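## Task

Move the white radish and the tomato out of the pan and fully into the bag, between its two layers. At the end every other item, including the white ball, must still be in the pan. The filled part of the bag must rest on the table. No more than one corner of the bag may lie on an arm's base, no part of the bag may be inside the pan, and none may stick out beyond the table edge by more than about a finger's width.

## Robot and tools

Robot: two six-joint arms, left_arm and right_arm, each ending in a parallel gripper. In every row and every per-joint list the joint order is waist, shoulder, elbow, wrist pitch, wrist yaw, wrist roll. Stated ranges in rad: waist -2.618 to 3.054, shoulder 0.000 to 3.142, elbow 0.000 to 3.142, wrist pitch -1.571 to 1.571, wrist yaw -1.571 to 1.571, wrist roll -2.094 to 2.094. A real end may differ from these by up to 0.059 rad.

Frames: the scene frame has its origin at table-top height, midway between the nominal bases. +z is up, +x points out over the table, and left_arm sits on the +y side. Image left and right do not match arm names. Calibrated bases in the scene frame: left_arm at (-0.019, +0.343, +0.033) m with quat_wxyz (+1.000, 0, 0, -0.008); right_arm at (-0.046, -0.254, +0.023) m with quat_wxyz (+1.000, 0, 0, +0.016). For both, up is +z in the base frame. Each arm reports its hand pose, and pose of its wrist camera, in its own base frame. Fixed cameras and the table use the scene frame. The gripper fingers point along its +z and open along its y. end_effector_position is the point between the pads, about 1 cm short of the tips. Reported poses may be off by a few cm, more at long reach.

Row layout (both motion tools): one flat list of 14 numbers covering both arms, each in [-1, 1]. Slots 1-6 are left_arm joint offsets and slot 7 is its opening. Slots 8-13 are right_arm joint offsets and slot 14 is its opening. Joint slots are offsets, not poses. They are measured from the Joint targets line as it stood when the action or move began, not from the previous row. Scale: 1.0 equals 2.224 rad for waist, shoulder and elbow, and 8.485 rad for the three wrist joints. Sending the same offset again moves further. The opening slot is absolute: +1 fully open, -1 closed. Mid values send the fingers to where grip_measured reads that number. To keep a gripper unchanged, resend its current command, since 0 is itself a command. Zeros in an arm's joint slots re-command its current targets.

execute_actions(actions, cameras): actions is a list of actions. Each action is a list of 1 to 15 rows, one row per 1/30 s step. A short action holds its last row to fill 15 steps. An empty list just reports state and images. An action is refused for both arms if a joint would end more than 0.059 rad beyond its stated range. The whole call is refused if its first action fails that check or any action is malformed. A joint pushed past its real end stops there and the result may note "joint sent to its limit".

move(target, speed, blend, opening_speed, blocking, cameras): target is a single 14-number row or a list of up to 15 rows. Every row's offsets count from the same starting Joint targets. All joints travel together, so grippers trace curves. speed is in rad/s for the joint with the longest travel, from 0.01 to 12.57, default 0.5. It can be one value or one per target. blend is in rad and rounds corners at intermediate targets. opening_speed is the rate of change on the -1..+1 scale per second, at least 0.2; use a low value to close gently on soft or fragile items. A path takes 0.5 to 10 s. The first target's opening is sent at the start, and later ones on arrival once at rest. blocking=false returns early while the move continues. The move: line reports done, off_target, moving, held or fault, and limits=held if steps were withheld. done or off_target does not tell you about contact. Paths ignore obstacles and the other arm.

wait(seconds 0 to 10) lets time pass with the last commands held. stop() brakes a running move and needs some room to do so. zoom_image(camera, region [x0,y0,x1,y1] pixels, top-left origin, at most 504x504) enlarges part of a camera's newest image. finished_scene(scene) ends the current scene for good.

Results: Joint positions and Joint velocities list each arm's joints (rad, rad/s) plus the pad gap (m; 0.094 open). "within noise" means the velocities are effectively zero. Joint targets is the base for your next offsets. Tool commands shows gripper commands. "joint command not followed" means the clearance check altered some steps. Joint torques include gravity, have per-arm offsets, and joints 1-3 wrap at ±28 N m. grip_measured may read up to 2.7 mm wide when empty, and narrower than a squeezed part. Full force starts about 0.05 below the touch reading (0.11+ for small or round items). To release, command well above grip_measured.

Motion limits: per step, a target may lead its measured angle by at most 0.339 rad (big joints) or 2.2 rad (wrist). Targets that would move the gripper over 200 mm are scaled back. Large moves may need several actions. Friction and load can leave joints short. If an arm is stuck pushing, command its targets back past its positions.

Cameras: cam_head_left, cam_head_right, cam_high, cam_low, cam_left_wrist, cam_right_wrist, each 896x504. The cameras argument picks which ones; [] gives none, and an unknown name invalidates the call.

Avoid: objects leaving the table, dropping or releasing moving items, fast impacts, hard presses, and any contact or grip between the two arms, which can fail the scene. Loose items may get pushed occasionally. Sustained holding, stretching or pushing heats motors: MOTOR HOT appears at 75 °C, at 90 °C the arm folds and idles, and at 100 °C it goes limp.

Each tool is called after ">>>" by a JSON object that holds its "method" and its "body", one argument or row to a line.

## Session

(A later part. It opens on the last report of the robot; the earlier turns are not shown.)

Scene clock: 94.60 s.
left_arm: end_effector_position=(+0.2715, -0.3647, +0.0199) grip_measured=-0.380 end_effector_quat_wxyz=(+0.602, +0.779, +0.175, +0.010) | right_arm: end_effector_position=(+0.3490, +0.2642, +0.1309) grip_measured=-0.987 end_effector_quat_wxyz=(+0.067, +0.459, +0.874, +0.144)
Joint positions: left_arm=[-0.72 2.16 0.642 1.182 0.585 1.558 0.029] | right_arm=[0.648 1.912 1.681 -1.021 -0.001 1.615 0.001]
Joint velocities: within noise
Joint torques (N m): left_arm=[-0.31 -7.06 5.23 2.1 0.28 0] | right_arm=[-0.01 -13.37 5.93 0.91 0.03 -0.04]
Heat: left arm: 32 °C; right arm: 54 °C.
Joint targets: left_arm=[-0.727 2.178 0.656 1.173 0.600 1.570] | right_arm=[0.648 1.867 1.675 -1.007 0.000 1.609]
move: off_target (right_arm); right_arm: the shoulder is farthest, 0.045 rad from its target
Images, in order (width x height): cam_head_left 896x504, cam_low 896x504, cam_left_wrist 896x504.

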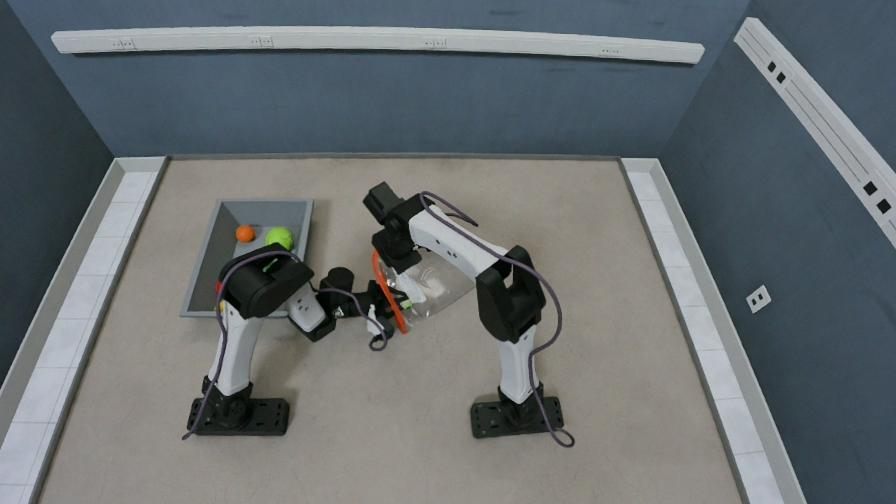

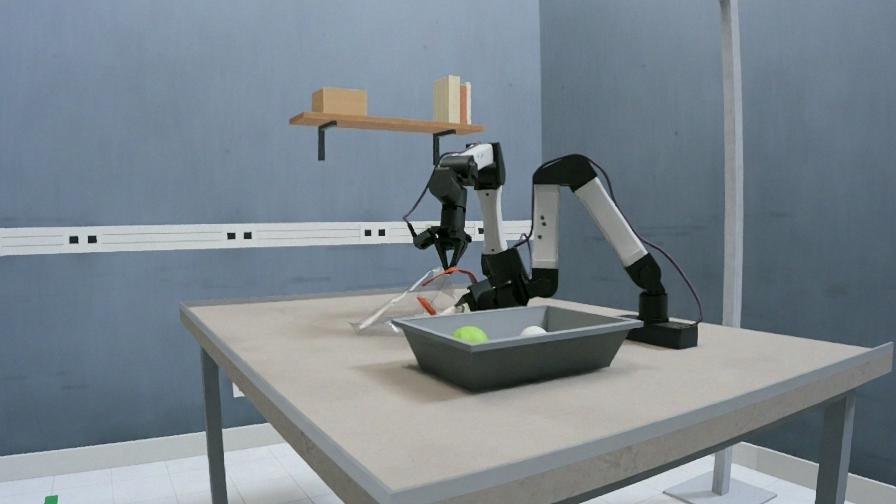

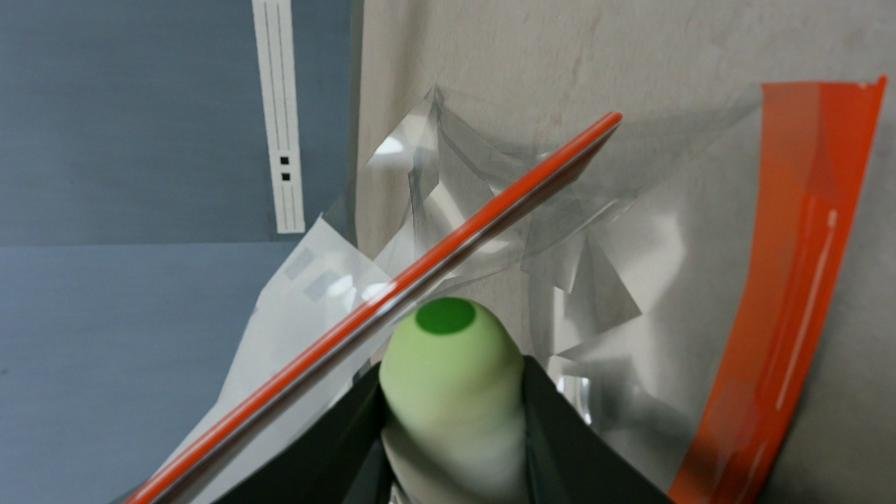

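>>> {"method": "move", "body": {
  "target": [0,0.036,0,0.0094,0,0,-0.6,0,0,0,0,0,0,-1],
  "speed": 0.15,
  "cameras": ["cam_low"]
}}

>>> {"method": "move", "body": {
  "target": [0,0,0,0,0,0,0.0,0,0,0,0,0,0,-1],
  "opening_speed": 0.4,
  "cameras": ["cam_left_wrist","cam_low","cam_head_left"]
}}

Scene clock: 96.57 s.
left_arm: end_effector_position=(+0.2706, -0.3642, +0.0053) grip_measured=-0.380 end_effector_quat_wxyz=(+0.604, +0.778, +0.173, +0.012) | right_arm: end_effector_position=(+0.3490, +0.2642, +0.1309) grip_measured=-0.987 end_effector_quat_wxyz=(+0.067, +0.459, +0.874, +0.144)
Joint positions: left_arm=[-0.72 2.234 0.645 1.26 0.587 1.559 0.029] | right_arm=[0.648 1.912 1.681 -1.021 -0.001 1.615 0.001]
Joint velocities: within noise
Joint torques (N m): left_arm=[-0.27 -6.86 4.38 2.1 0.26 0] | right_arm=[0.01 -13.35 5.93 0.91 0.02 -0.04]
Heat: left arm: 32 °C; right arm: 54 °C.
Joint targets: left_arm=[-0.727 2.258 0.656 1.253 0.600 1.570] | right_arm=[0.648 1.867 1.675 -1.007 0.000 1.609]
move: off_target (right_arm); right_arm: the shoulder is farthest, 0.045 rad from its target
Images, in order (width x height): cam_low 896x504.

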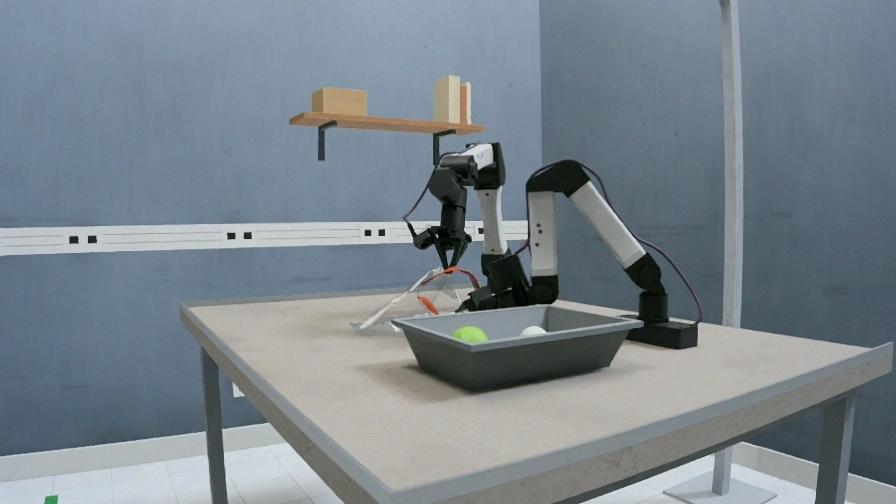

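Scene clock: 98.27 s.
left_arm: end_effector_position=(+0.2709, -0.3645, +0.0067) grip_measured=-0.002 end_effector_quat_wxyz=(+0.607, +0.776, +0.171, +0.013) | right_arm: end_effector_position=(+0.3490, +0.2642, +0.1309) grip_measured=-0.987 end_effector_quat_wxyz=(+0.067, +0.459, +0.874, +0.144)
Joint positions: left_arm=[-0.72 2.234 0.645 1.267 0.587 1.56 0.047] | right_arm=[0.648 1.912 1.681 -1.021 -0.001 1.615 0.001]
Joint velocities: within noise
Joint torques (N m): left_arm=[-0.29 -6.8 4.4 2.05 0.25 -0.01] | right_arm=[0.01 -13.37 5.93 0.91 0.02 -0.04]
Heat: left arm: 33 °C; right arm: 54 °C.
Joint targets: left_arm=[-0.727 2.258 0.656 1.253 0.600 1.570] | right_arm=[0.648 1.867 1.675 -1.007 0.000 1.609]
move: off_target (right_arm); right_arm: the shoulder is farthest, 0.045 rad from its target
Images, in order (width x height): cam_head_left 896x504, cam_low 896x504, cam_left_wrist 896x504.

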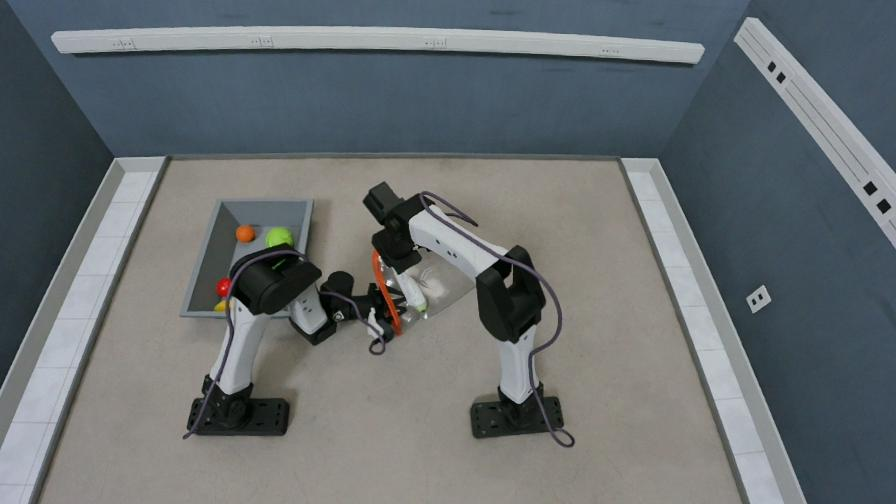

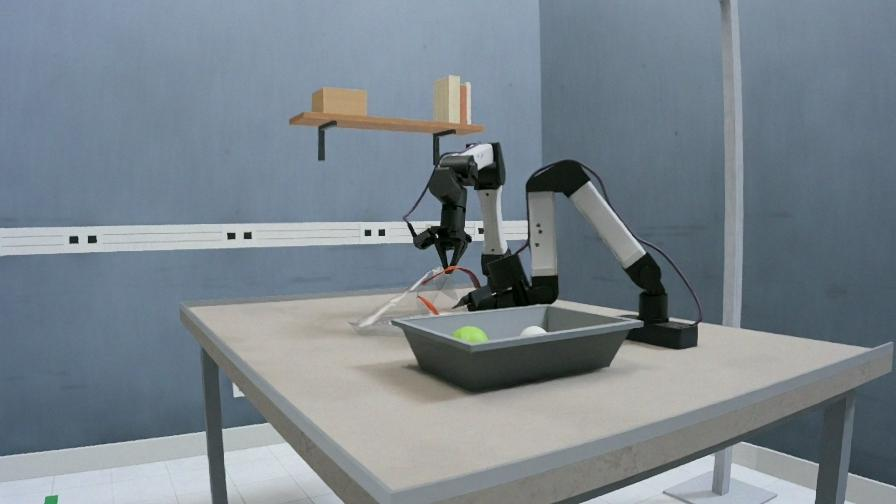

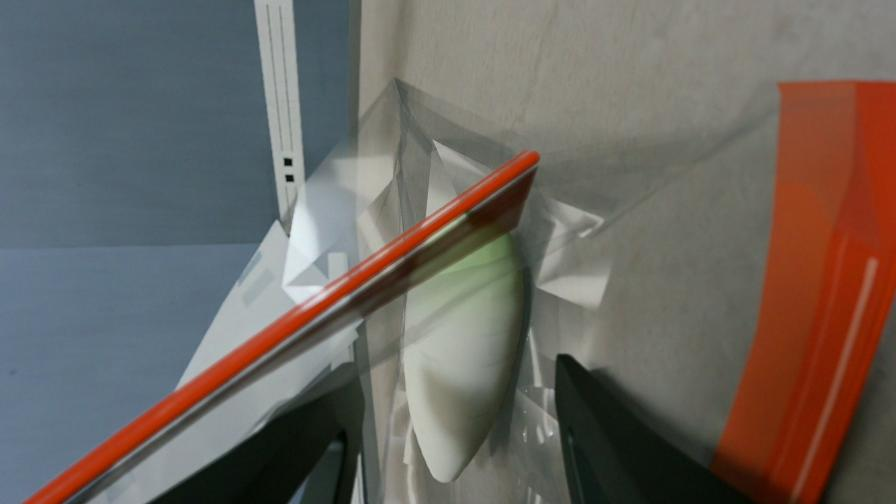

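>>> {"method": "move", "body": {
  "target": [
    [0,0,0,0,0,0,-0.5,0,0,0,0,0,0,-1],
    [0.0121,-0.0863,-0.0582,-0.0075,0,0,-0.5,0,0,0,0,0,0,-1],
    [0.0751,-0.2307,-0.19,-0.0107,0,0,-0.5,0,0,0,0,0,0,-1]
  ],
  "speed": 0.3,
  "blend": 0.03
}}

>>> {"method": "zoom_image", "body": {
  "camera": "cam_head_left",
  "region": [290, 180, 490, 360]
}}

Scene clock: 101.30 s.
left_arm: end_effector_position=(+0.2418, -0.2664, +0.0581) grip_measured=-0.498 end_effector_quat_wxyz=(+0.598, +0.765, +0.234, +0.055) | right_arm: end_effector_position=(+0.3490, +0.2642, +0.1309) grip_measured=-0.987 end_effector_quat_wxyz=(+0.067, +0.459, +0.874, +0.144)
Joint positions: left_arm=[-0.566 1.763 0.241 1.18 0.587 1.56 0.024] | right_arm=[0.648 1.912 1.681 -1.021 -0.001 1.615 0.001]
Joint velocities: within noise
Joint torques (N m): left_arm=[0.69 -6.64 3.04 2.02 0.26 0] | right_arm=[0.01 -13.35 5.91 0.91 0.02 -0.03]
Heat: left arm: 33 °C; right arm: 54 °C.
Joint targets: left_arm=[-0.560 1.745 0.233 1.162 0.600 1.570] | right_arm=[0.648 1.867 1.675 -1.007 0.000 1.609]
move: off_target (right_arm); blend cut to 0 rad at target 1; right_arm: the shoulder is farthest, 0.045 rad from its target

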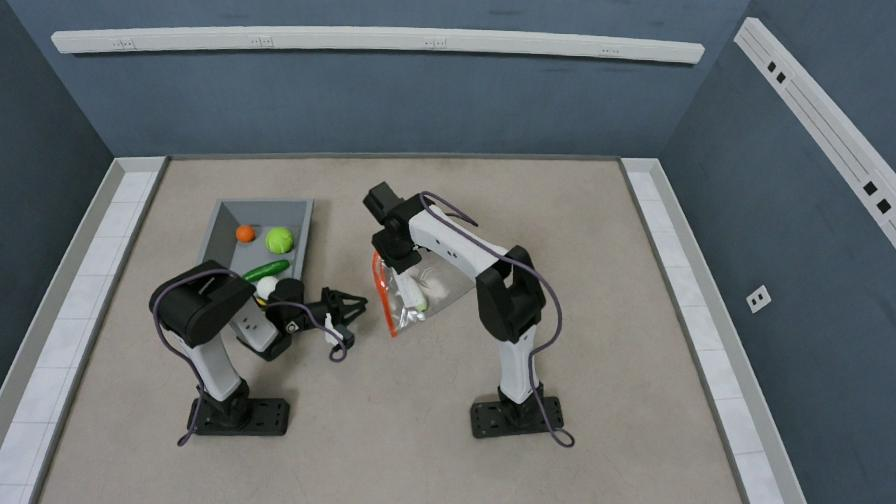

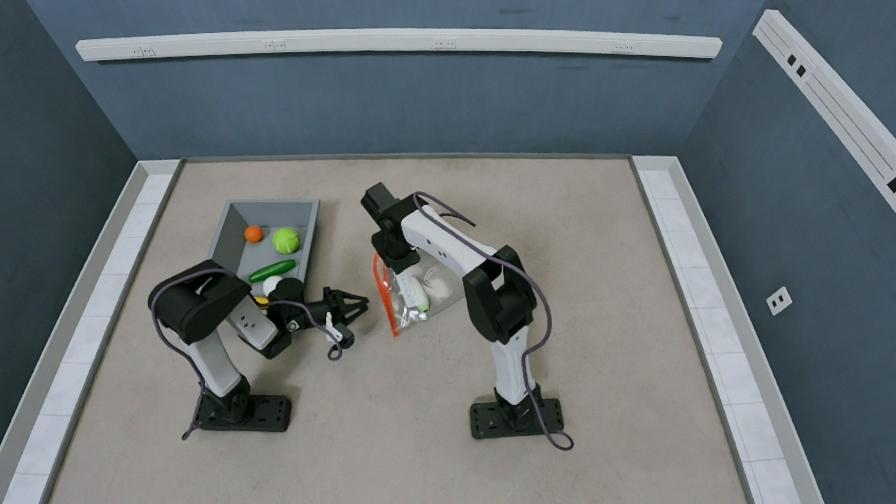

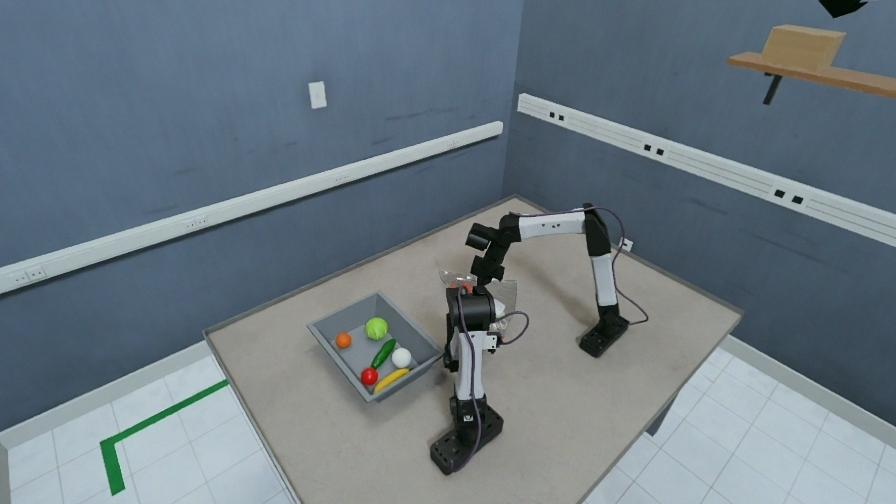

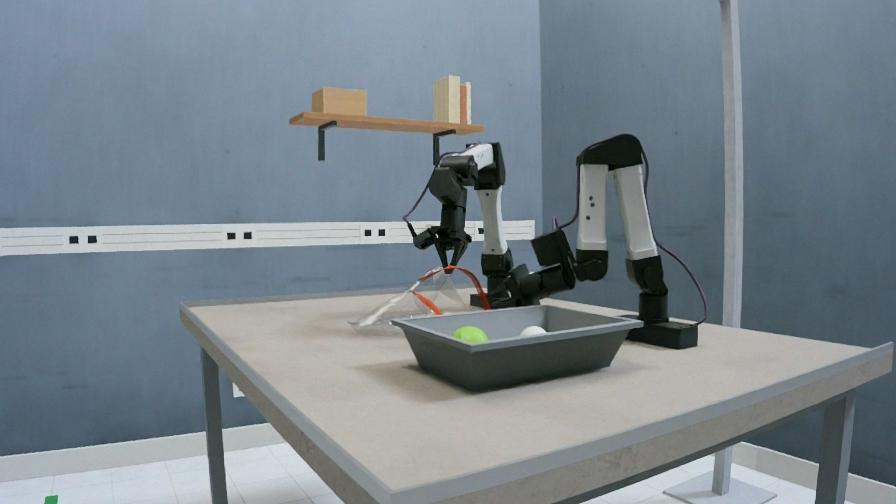

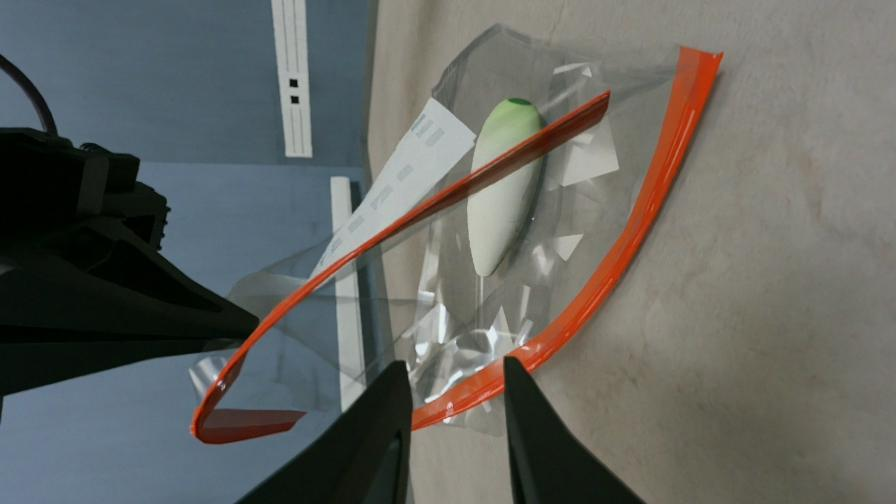

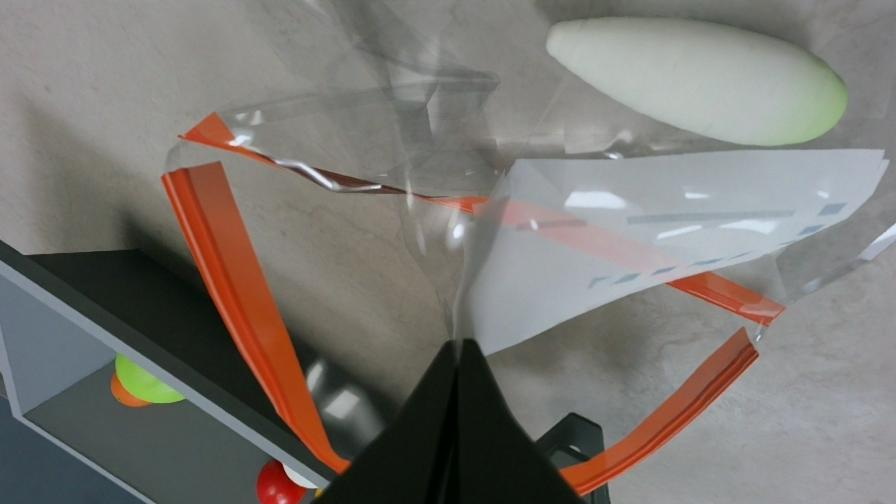

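Scaled by 2.520 from the camera's 896x504 image, which has a finer 1280x720 frame.

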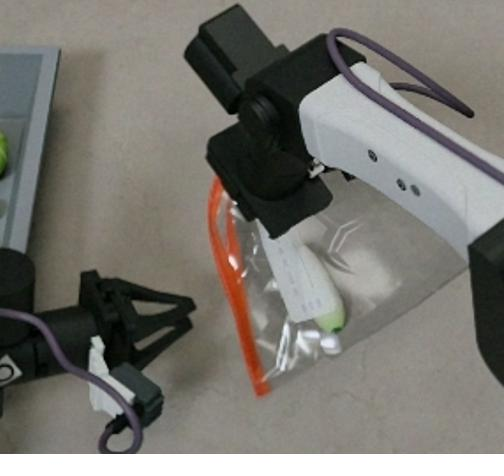

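>>> {"method": "move", "body": {
  "target": [
    [0,-0.2001,0.3898,-0.1723,0,0,-0.5,0,0,0,0,0,0,-1],
    [0.3669,-0.2001,0.3898,-0.1723,-0.0707,-0.1603,0.5,0,0,0,0,0,0,-1],
    [0.3669,0.0432,0.6306,-0.2979,-0.0707,-0.1603,0.5,0,0,0,0,0,0,-1]
  ],
  "speed": 0.9,
  "blend": 0.1,
  "cameras": ["cam_left_wrist","cam_head_left","cam_right_wrist"]
}}

Scene clock: 109.10 s.
left_arm: end_effector_position=(+0.3302, +0.0828, +0.1303) grip_measured=+0.498 end_effector_quat_wxyz=(+0.005, -0.016, +1.000, -0.007) | right_arm: end_effector_position=(+0.3523, +0.2613, +0.1369) grip_measured=-0.987 end_effector_quat_wxyz=(+0.075, +0.462, +0.871, +0.150)
Joint positions: left_arm=[0.253 1.826 1.615 -1.353 0.015 0.222 0.07] | right_arm=[0.641 1.899 1.681 -1.016 0.007 1.616 0.001]
Joint velocities: within noise
Joint torques (N m): left_arm=[0.47 -7.24 8.99 0.29 -0.1 -0.15] | right_arm=[0.65 -12.11 5.94 0.89 -0.05 -0.04]
Heat: left arm: 33 °C; right arm: 54 °C.
Joint targets: left_arm=[0.256 1.841 1.636 -1.365 0.000 0.210] | right_arm=[0.647 1.867 1.675 -1.007 0.000 1.609]
move: done; blend cut to 0 rad at target 2
Images, in order (width x height): cam_head_left 896x504, cam_left_wrist 896x504, cam_right_wrist 896x504.

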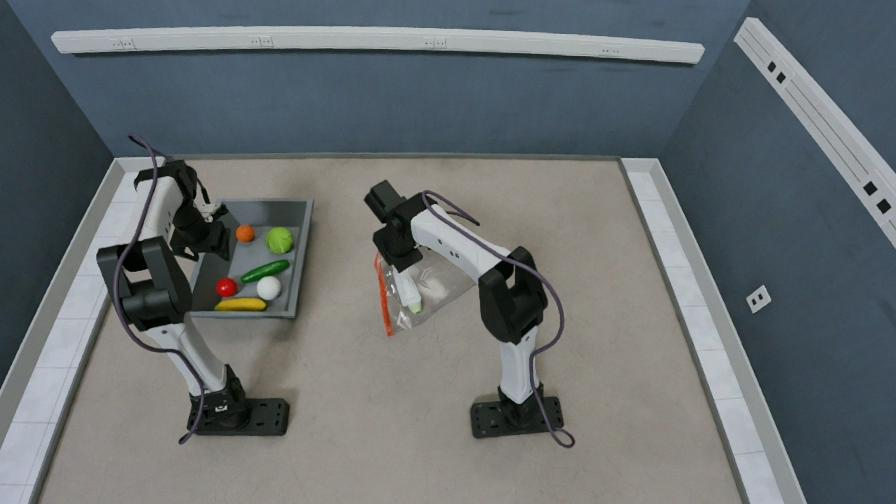

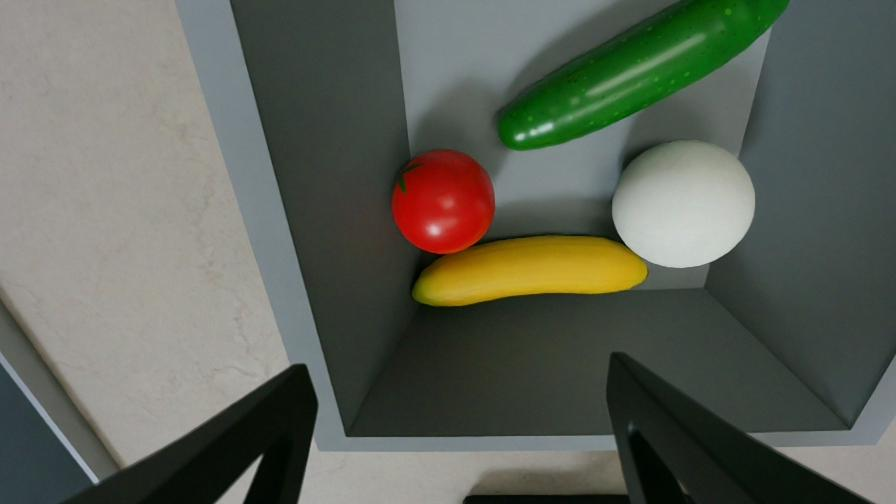

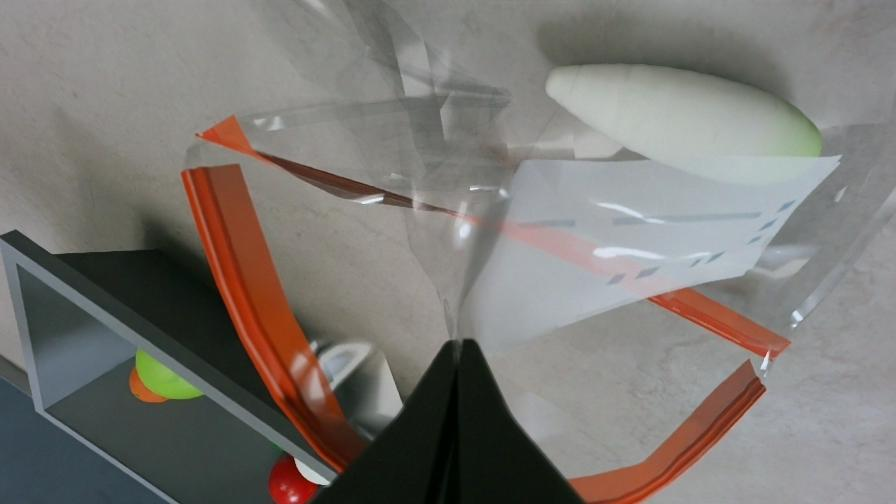

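>>> {"method": "move", "body": {
  "target": [0,-0.0116,-0.1205,0.0284,0,0,0.5,0,0,0,0,0,0,-1],
  "speed": 0.3,
  "cameras": ["cam_left_wrist"]
}}

Scene clock: 111.30 s.
left_arm: end_effector_position=(+0.3205, +0.0803, +0.0710) grip_measured=+0.498 end_effector_quat_wxyz=(-0.004, -0.016, +1.000, -0.009) | right_arm: end_effector_position=(+0.3523, +0.2613, +0.1369) grip_measured=-0.987 end_effector_quat_wxyz=(+0.075, +0.462, +0.871, +0.150)
Joint positions: left_arm=[0.253 1.826 1.378 -1.135 0.015 0.222 0.07] | right_arm=[0.641 1.899 1.681 -1.016 0.007 1.616 0.001]
Joint velocities: within noise
Joint torques (N m): left_arm=[0.44 -9.11 5.83 0.49 -0.11 -0.15] | right_arm=[0.62 -12.12 5.96 0.89 -0.05 -0.04]
Heat: left arm: 32 °C; right arm: 54 °C.
Joint targets: left_arm=[0.256 1.815 1.368 -1.124 0.000 0.210] | right_arm=[0.647 1.867 1.675 -1.007 0.000 1.609]
move: done
Images, in order (width x height): cam_left_wrist 896x504.

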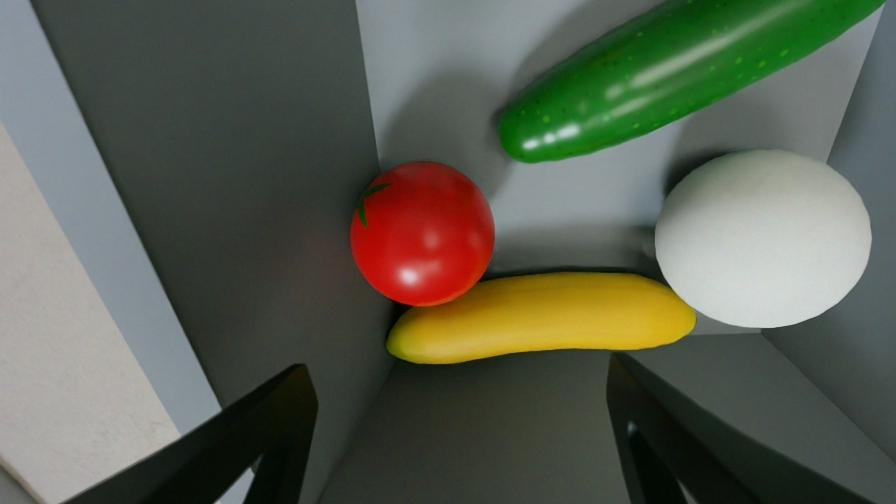

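>>> {"method": "move", "body": {
  "target": [
    [0.0082,0,0,0,0,0,0.5,0,0,0,0,0,0,-1],
    [0.0082,0.0235,-0.0576,0.0213,0,0,0.5,0,0,0,0,0,0,-1]
  ],
  "speed": 0.15,
  "cameras": ["cam_left_wrist"]
}}

Scene clock: 113.57 s.
left_arm: end_effector_position=(+0.3217, +0.0856, +0.0325) grip_measured=+0.498 end_effector_quat_wxyz=(+0.010, -0.023, +1.000, -0.006) | right_arm: end_effector_position=(+0.3523, +0.2613, +0.1369) grip_measured=-0.987 end_effector_quat_wxyz=(+0.075, +0.462, +0.871, +0.150)
Joint positions: left_arm=[0.268 1.851 1.25 -0.954 0.015 0.222 0.07] | right_arm=[0.641 1.899 1.681 -1.016 0.007 1.616 0.001]
Joint velocities: within noise
Joint torques (N m): left_arm=[0.66 -6.95 5.57 0.57 -0.11 -0.16] | right_arm=[0.65 -12.12 5.96 0.88 -0.05 -0.04]
Heat: left arm: 32 °C; right arm: 54 °C.
Joint targets: left_arm=[0.274 1.868 1.240 -0.944 0.000 0.210] | right_arm=[0.647 1.867 1.675 -1.007 0.000 1.609]
move: done
Images, in order (width x height): cam_left_wrist 896x504.

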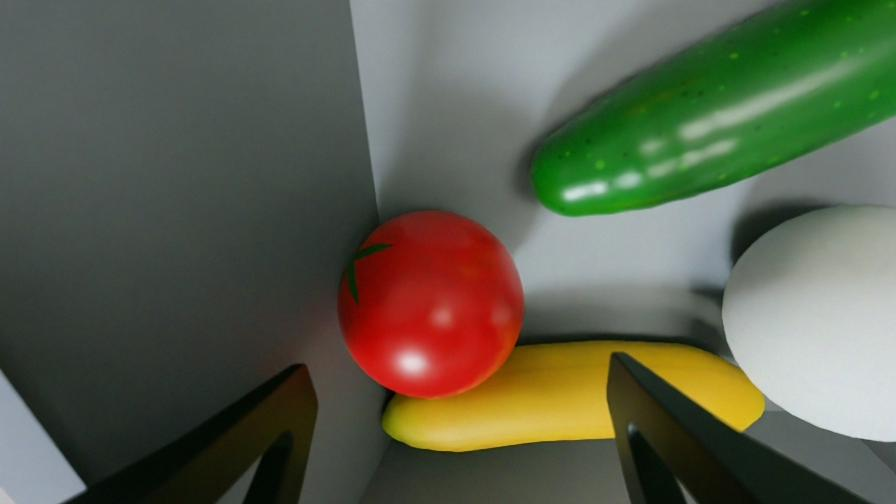

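>>> {"method": "move", "body": {
  "target": [0.001,0.0077,-0.0125,0.0053,0,0,0.5,0,0,0,0,0,0,-1],
  "speed": 0.08,
  "cameras": ["cam_left_wrist"]
}}

Scene clock: 114.97 s.
left_arm: end_effector_position=(+0.3220, +0.0864, +0.0212) grip_measured=+0.498 end_effector_quat_wxyz=(+0.011, -0.024, +1.000, -0.005) | right_arm: end_effector_position=(+0.3523, +0.2613, +0.1369) grip_measured=-0.987 end_effector_quat_wxyz=(+0.075, +0.462, +0.871, +0.150)
Joint positions: left_arm=[0.27 1.867 1.223 -0.909 0.015 0.222 0.07] | right_arm=[0.641 1.899 1.681 -1.016 0.007 1.616 0.001]
Joint velocities: within noise
Joint torques (N m): left_arm=[0.69 -6.95 5.39 0.56 -0.11 -0.16] | right_arm=[0.65 -12.1 5.96 0.89 -0.05 -0.04]
Heat: left arm: 31 °C; right arm: 54 °C.
Joint targets: left_arm=[0.277 1.885 1.212 -0.899 0.000 0.210] | right_arm=[0.647 1.867 1.675 -1.007 0.000 1.609]
move: done
Images, in order (width x height): cam_left_wrist 896x504.

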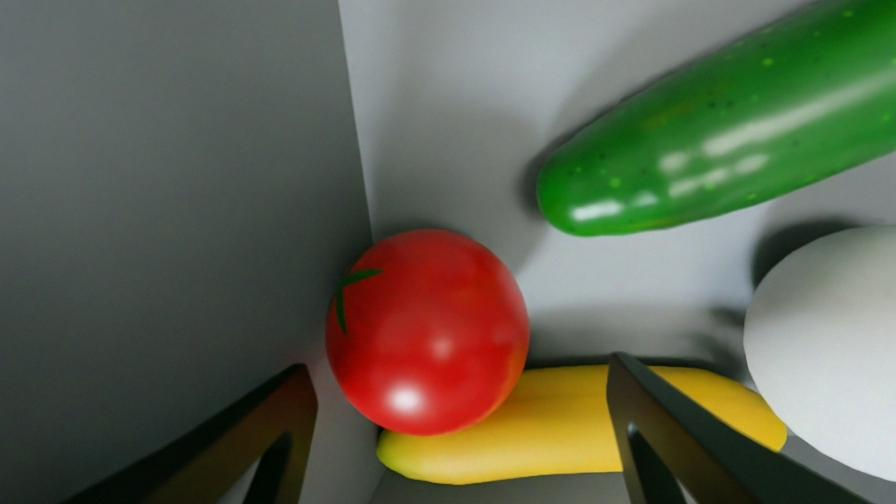

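>>> {"method": "move", "body": {
  "target": [0,0.0077,-0.0125,0.0053,0,0,0.5,0,0,0,0,0,0,-1],
  "speed": 0.08,
  "cameras": ["cam_left_wrist"]
}}

>>> {"method": "move", "body": {
  "target": [0,0,0,0,0,0,-0.1,0,0,0,0,0,0,-1],
  "opening_speed": 0.3,
  "cameras": ["cam_left_wrist"]
}}

Scene clock: 116.17 s.
left_arm: end_effector_position=(+0.3204, +0.0860, +0.0097) grip_measured=+0.498 end_effector_quat_wxyz=(+0.008, -0.024, +1.000, -0.006) | right_arm: end_effector_position=(+0.3523, +0.2613, +0.1369) grip_measured=-0.987 end_effector_quat_wxyz=(+0.075, +0.462, +0.871, +0.150)
Joint positions: left_arm=[0.27 1.883 1.195 -0.87 0.015 0.222 0.07] | right_arm=[0.641 1.899 1.681 -1.016 0.007 1.616 0.001]
Joint velocities: within noise
Joint torques (N m): left_arm=[0.75 -6.94 5.3 0.62 -0.11 -0.15] | right_arm=[0.64 -12.11 5.96 0.89 -0.05 -0.04]
Heat: left arm: 31 °C; right arm: 54 °C.
Joint targets: left_arm=[0.277 1.902 1.184 -0.854 0.000 0.210] | right_arm=[0.647 1.867 1.675 -1.007 0.000 1.609]
move: done
Images, in order (width x height): cam_left_wrist 896x504.

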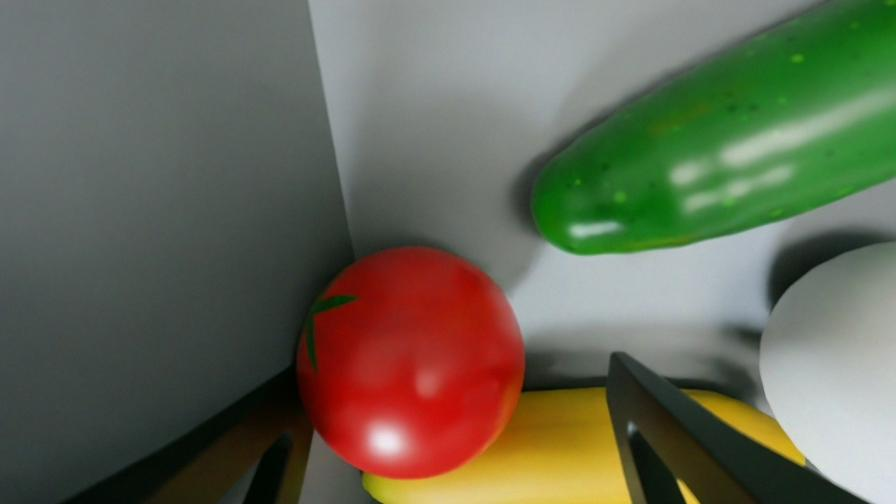

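Scene clock: 118.63 s.
left_arm: end_effector_position=(+0.3219, +0.0864, +0.0097) grip_measured=-0.096 end_effector_quat_wxyz=(+0.011, -0.024, +1.000, -0.005) | right_arm: end_effector_position=(+0.3523, +0.2613, +0.1369) grip_measured=-0.987 end_effector_quat_wxyz=(+0.075, +0.462, +0.871, +0.150)
Joint positions: left_arm=[0.27 1.883 1.195 -0.864 0.015 0.222 0.042] | right_arm=[0.641 1.899 1.681 -1.016 0.007 1.616 0.001]
Joint velocities: within noise
Joint torques (N m): left_arm=[0.72 -6.94 5.33 0.55 -0.12 -0.14] | right_arm=[0.66 -12.12 5.96 0.89 -0.05 -0.04]
Heat: left arm: 31 °C; right arm: 54 °C.
Joint targets: left_arm=[0.277 1.902 1.184 -0.854 0.000 0.210] | right_arm=[0.647 1.867 1.675 -1.007 0.000 1.609]
move: done
Images, in order (width x height): cam_left_wrist 896x504.

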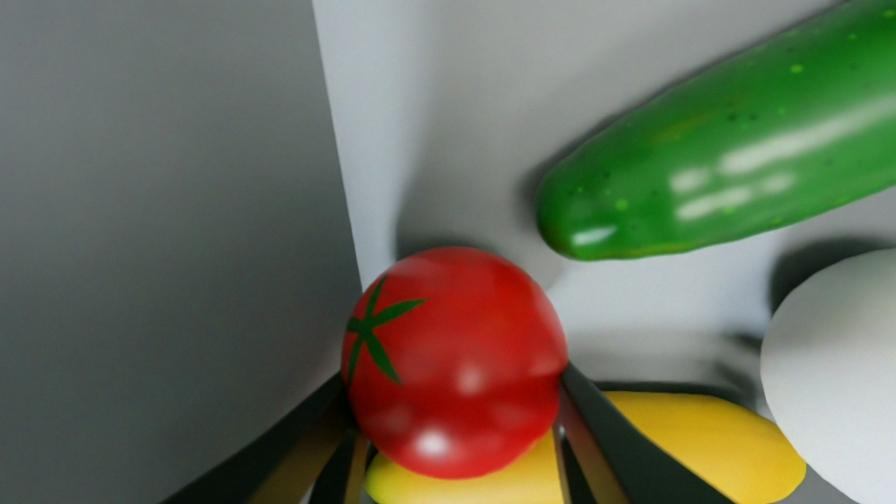

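>>> {"method": "move", "body": {
  "target": [
    [0,0,0,0,0,0,-0.4,0,0,0,0,0,0,-1],
    [0,-0.039,0.0827,-0.0318,0,0,-0.4,0,0,0,0,0,0,-1],
    [0,-0.1358,0.187,-0.0408,0,0,-0.4,0,0,0,0,0,0,-1]
  ],
  "speed": 0.3,
  "blend": 0.04,
  "cameras": ["cam_left_wrist","cam_head_left"]
}}

Scene clock: 122.00 s.
left_arm: end_effector_position=(+0.3507, +0.0945, +0.2010) grip_measured=-0.105 end_effector_quat_wxyz=(+0.175, -0.023, +0.984, +0.036) | right_arm: end_effector_position=(+0.3523, +0.2613, +0.1369) grip_measured=-0.987 end_effector_quat_wxyz=(+0.075, +0.462, +0.871, +0.150)
Joint positions: left_arm=[0.27 1.61 1.585 -1.187 0.015 0.221 0.042] | right_arm=[0.641 1.899 1.681 -1.016 0.007 1.616 0.001]
Joint velocities: within noise
Joint torques (N m): left_arm=[0.7 -7.76 8.95 1.09 -0.1 -0.15] | right_arm=[0.64 -12.1 5.96 0.89 -0.05 -0.04]
Heat: left arm: 31 °C; right arm: 53 °C.
Joint targets: left_arm=[0.277 1.600 1.600 -1.200 0.000 0.210] | right_arm=[0.647 1.867 1.675 -1.007 0.000 1.609]
move: done; blend cut to 0 rad at target 1
Images, in order (width x height): cam_head_left 896x504, cam_left_wrist 896x504.

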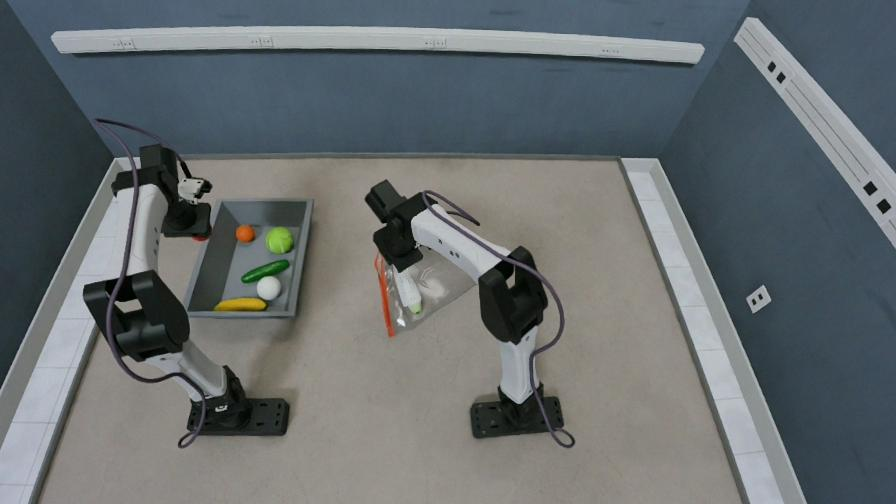

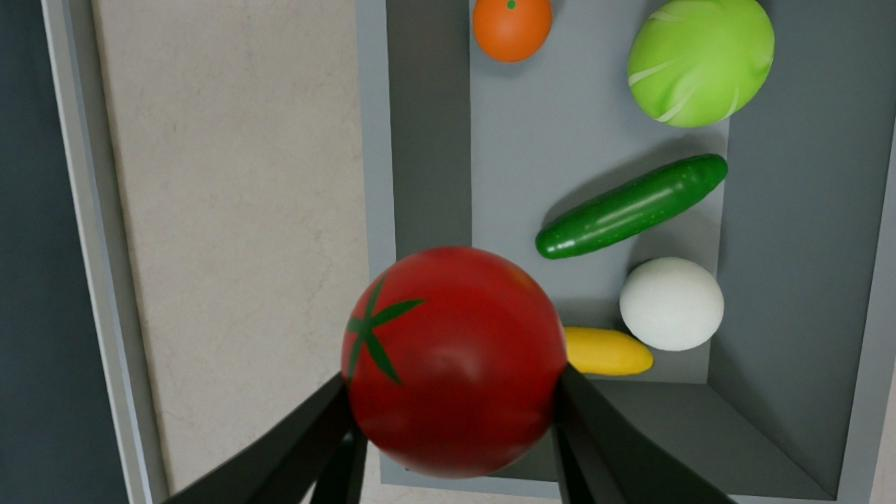

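>>> {"method": "move", "body": {
  "target": [
    [0,-0.2698,-0.379,0.101,0,0,-0.4,0,0,0,0,0,0,-1],
    [-0.3763,-0.2698,-0.379,0.101,0.0707,0.1603,-0.4,0,0,0,0,0,0,-1],
    [-0.3763,0.0652,-0.6147,0.2784,0.0707,0.1603,-0.4,0,0,0,0,0,0,-1]
  ],
  "speed": 0.8,
  "blend": 0.08
}}

>>> {"method": "zoom_image", "body": {
  "camera": "cam_head_left",
  "region": [290, 180, 490, 360]
}}

>>> {"method": "zoom_image", "body": {
  "camera": "cam_low",
  "region": [330, 180, 580, 360]
}}

Scene clock: 128.00 s.
left_arm: end_effector_position=(+0.2444, -0.2630, +0.0620) grip_measured=-0.105 end_effector_quat_wxyz=(+0.598, +0.762, +0.240, +0.060) | right_arm: end_effector_position=(+0.3523, +0.2613, +0.1369) grip_measured=-0.987 end_effector_quat_wxyz=(+0.075, +0.462, +0.871, +0.150)
Joint positions: left_arm=[-0.554 1.733 0.239 1.154 0.585 1.558 0.042] | right_arm=[0.641 1.899 1.681 -1.016 0.007 1.616 0.001]
Joint velocities: within noise
Joint torques (N m): left_arm=[-0.23 -4.18 3.36 2.25 0.28 0] | right_arm=[0.66 -12.12 5.94 0.89 -0.05 -0.04]
Heat: left arm: 32 °C; right arm: 53 °C.
Joint targets: left_arm=[-0.560 1.745 0.233 1.162 0.600 1.570] | right_arm=[0.647 1.867 1.675 -1.007 0.000 1.609]
move: done

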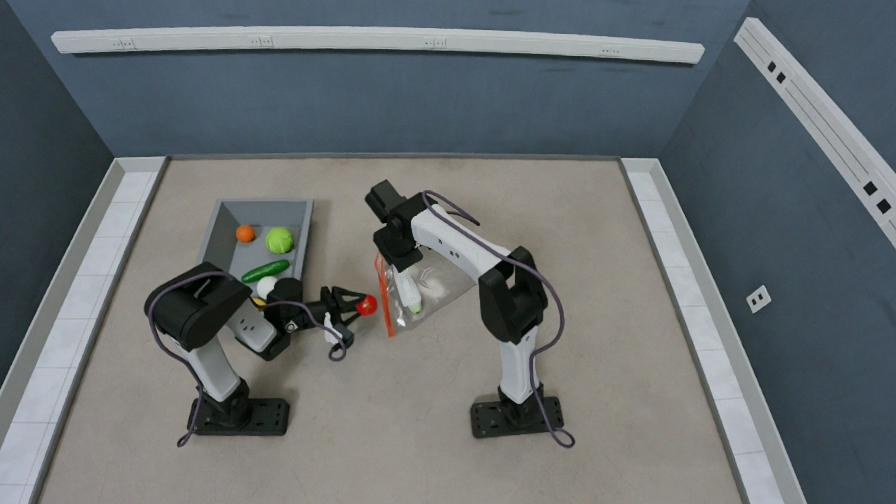

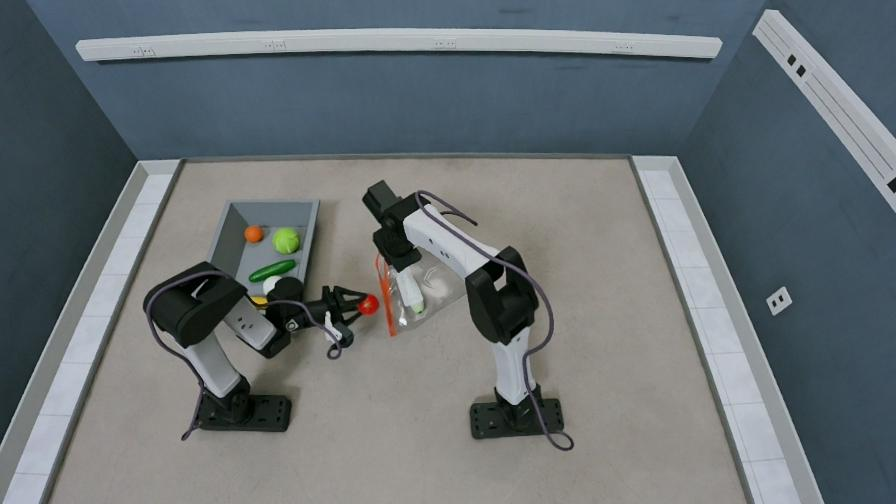

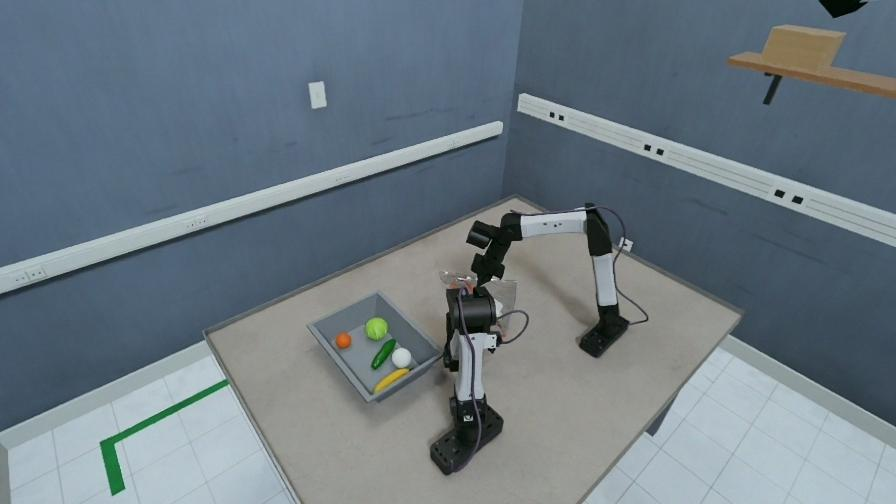

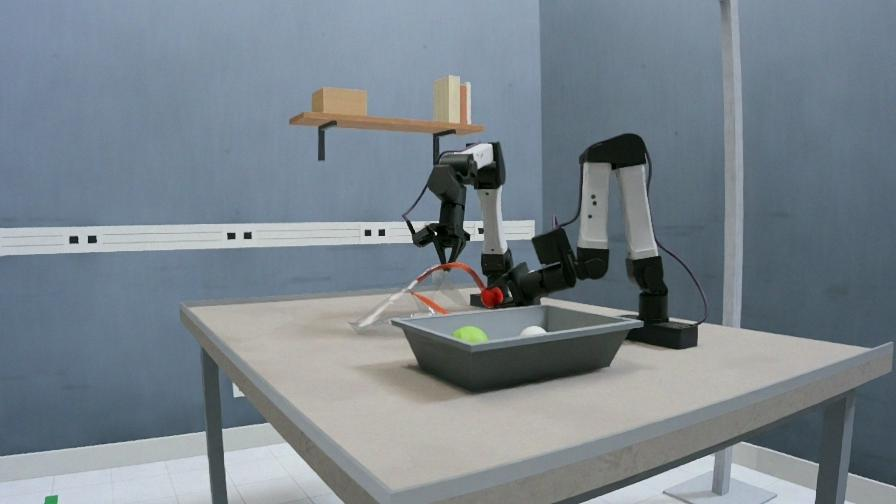

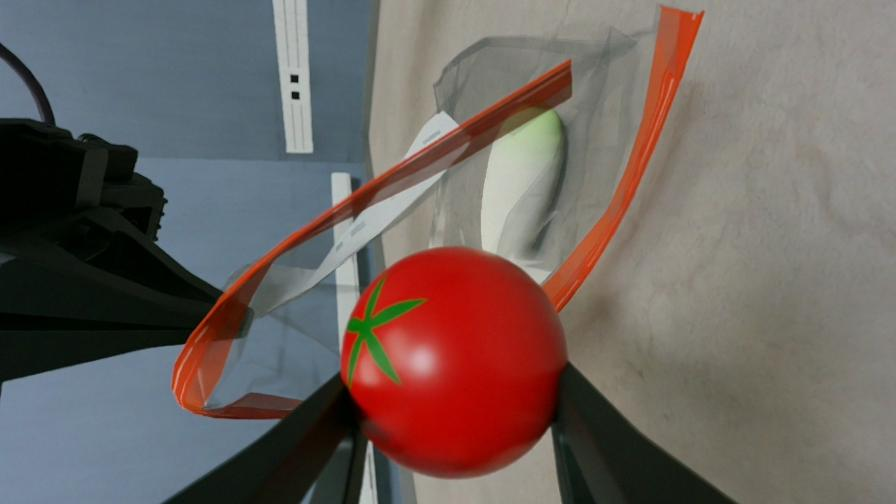

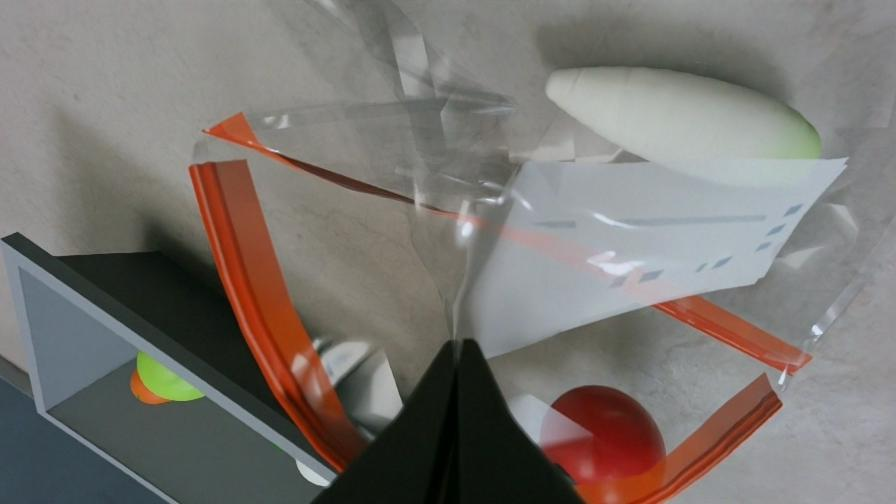

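Scaled by 2.520 from the camera's 896x504 image, which has a finer 1280x720 frame.

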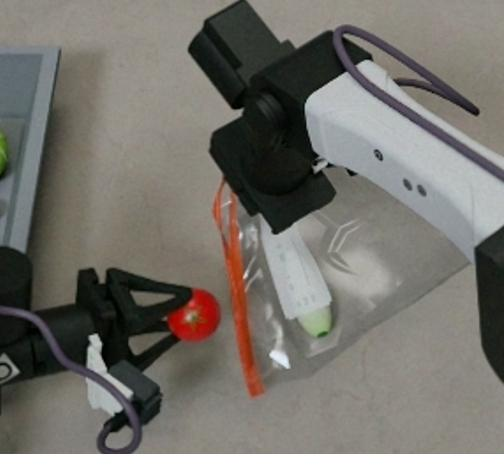

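Scaled by 2.016 from the camera's 896x504 image, which has a finer 1280x720 frame.

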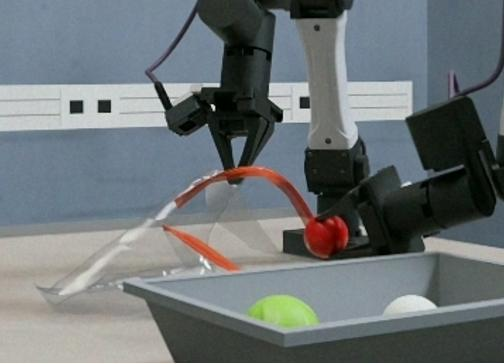

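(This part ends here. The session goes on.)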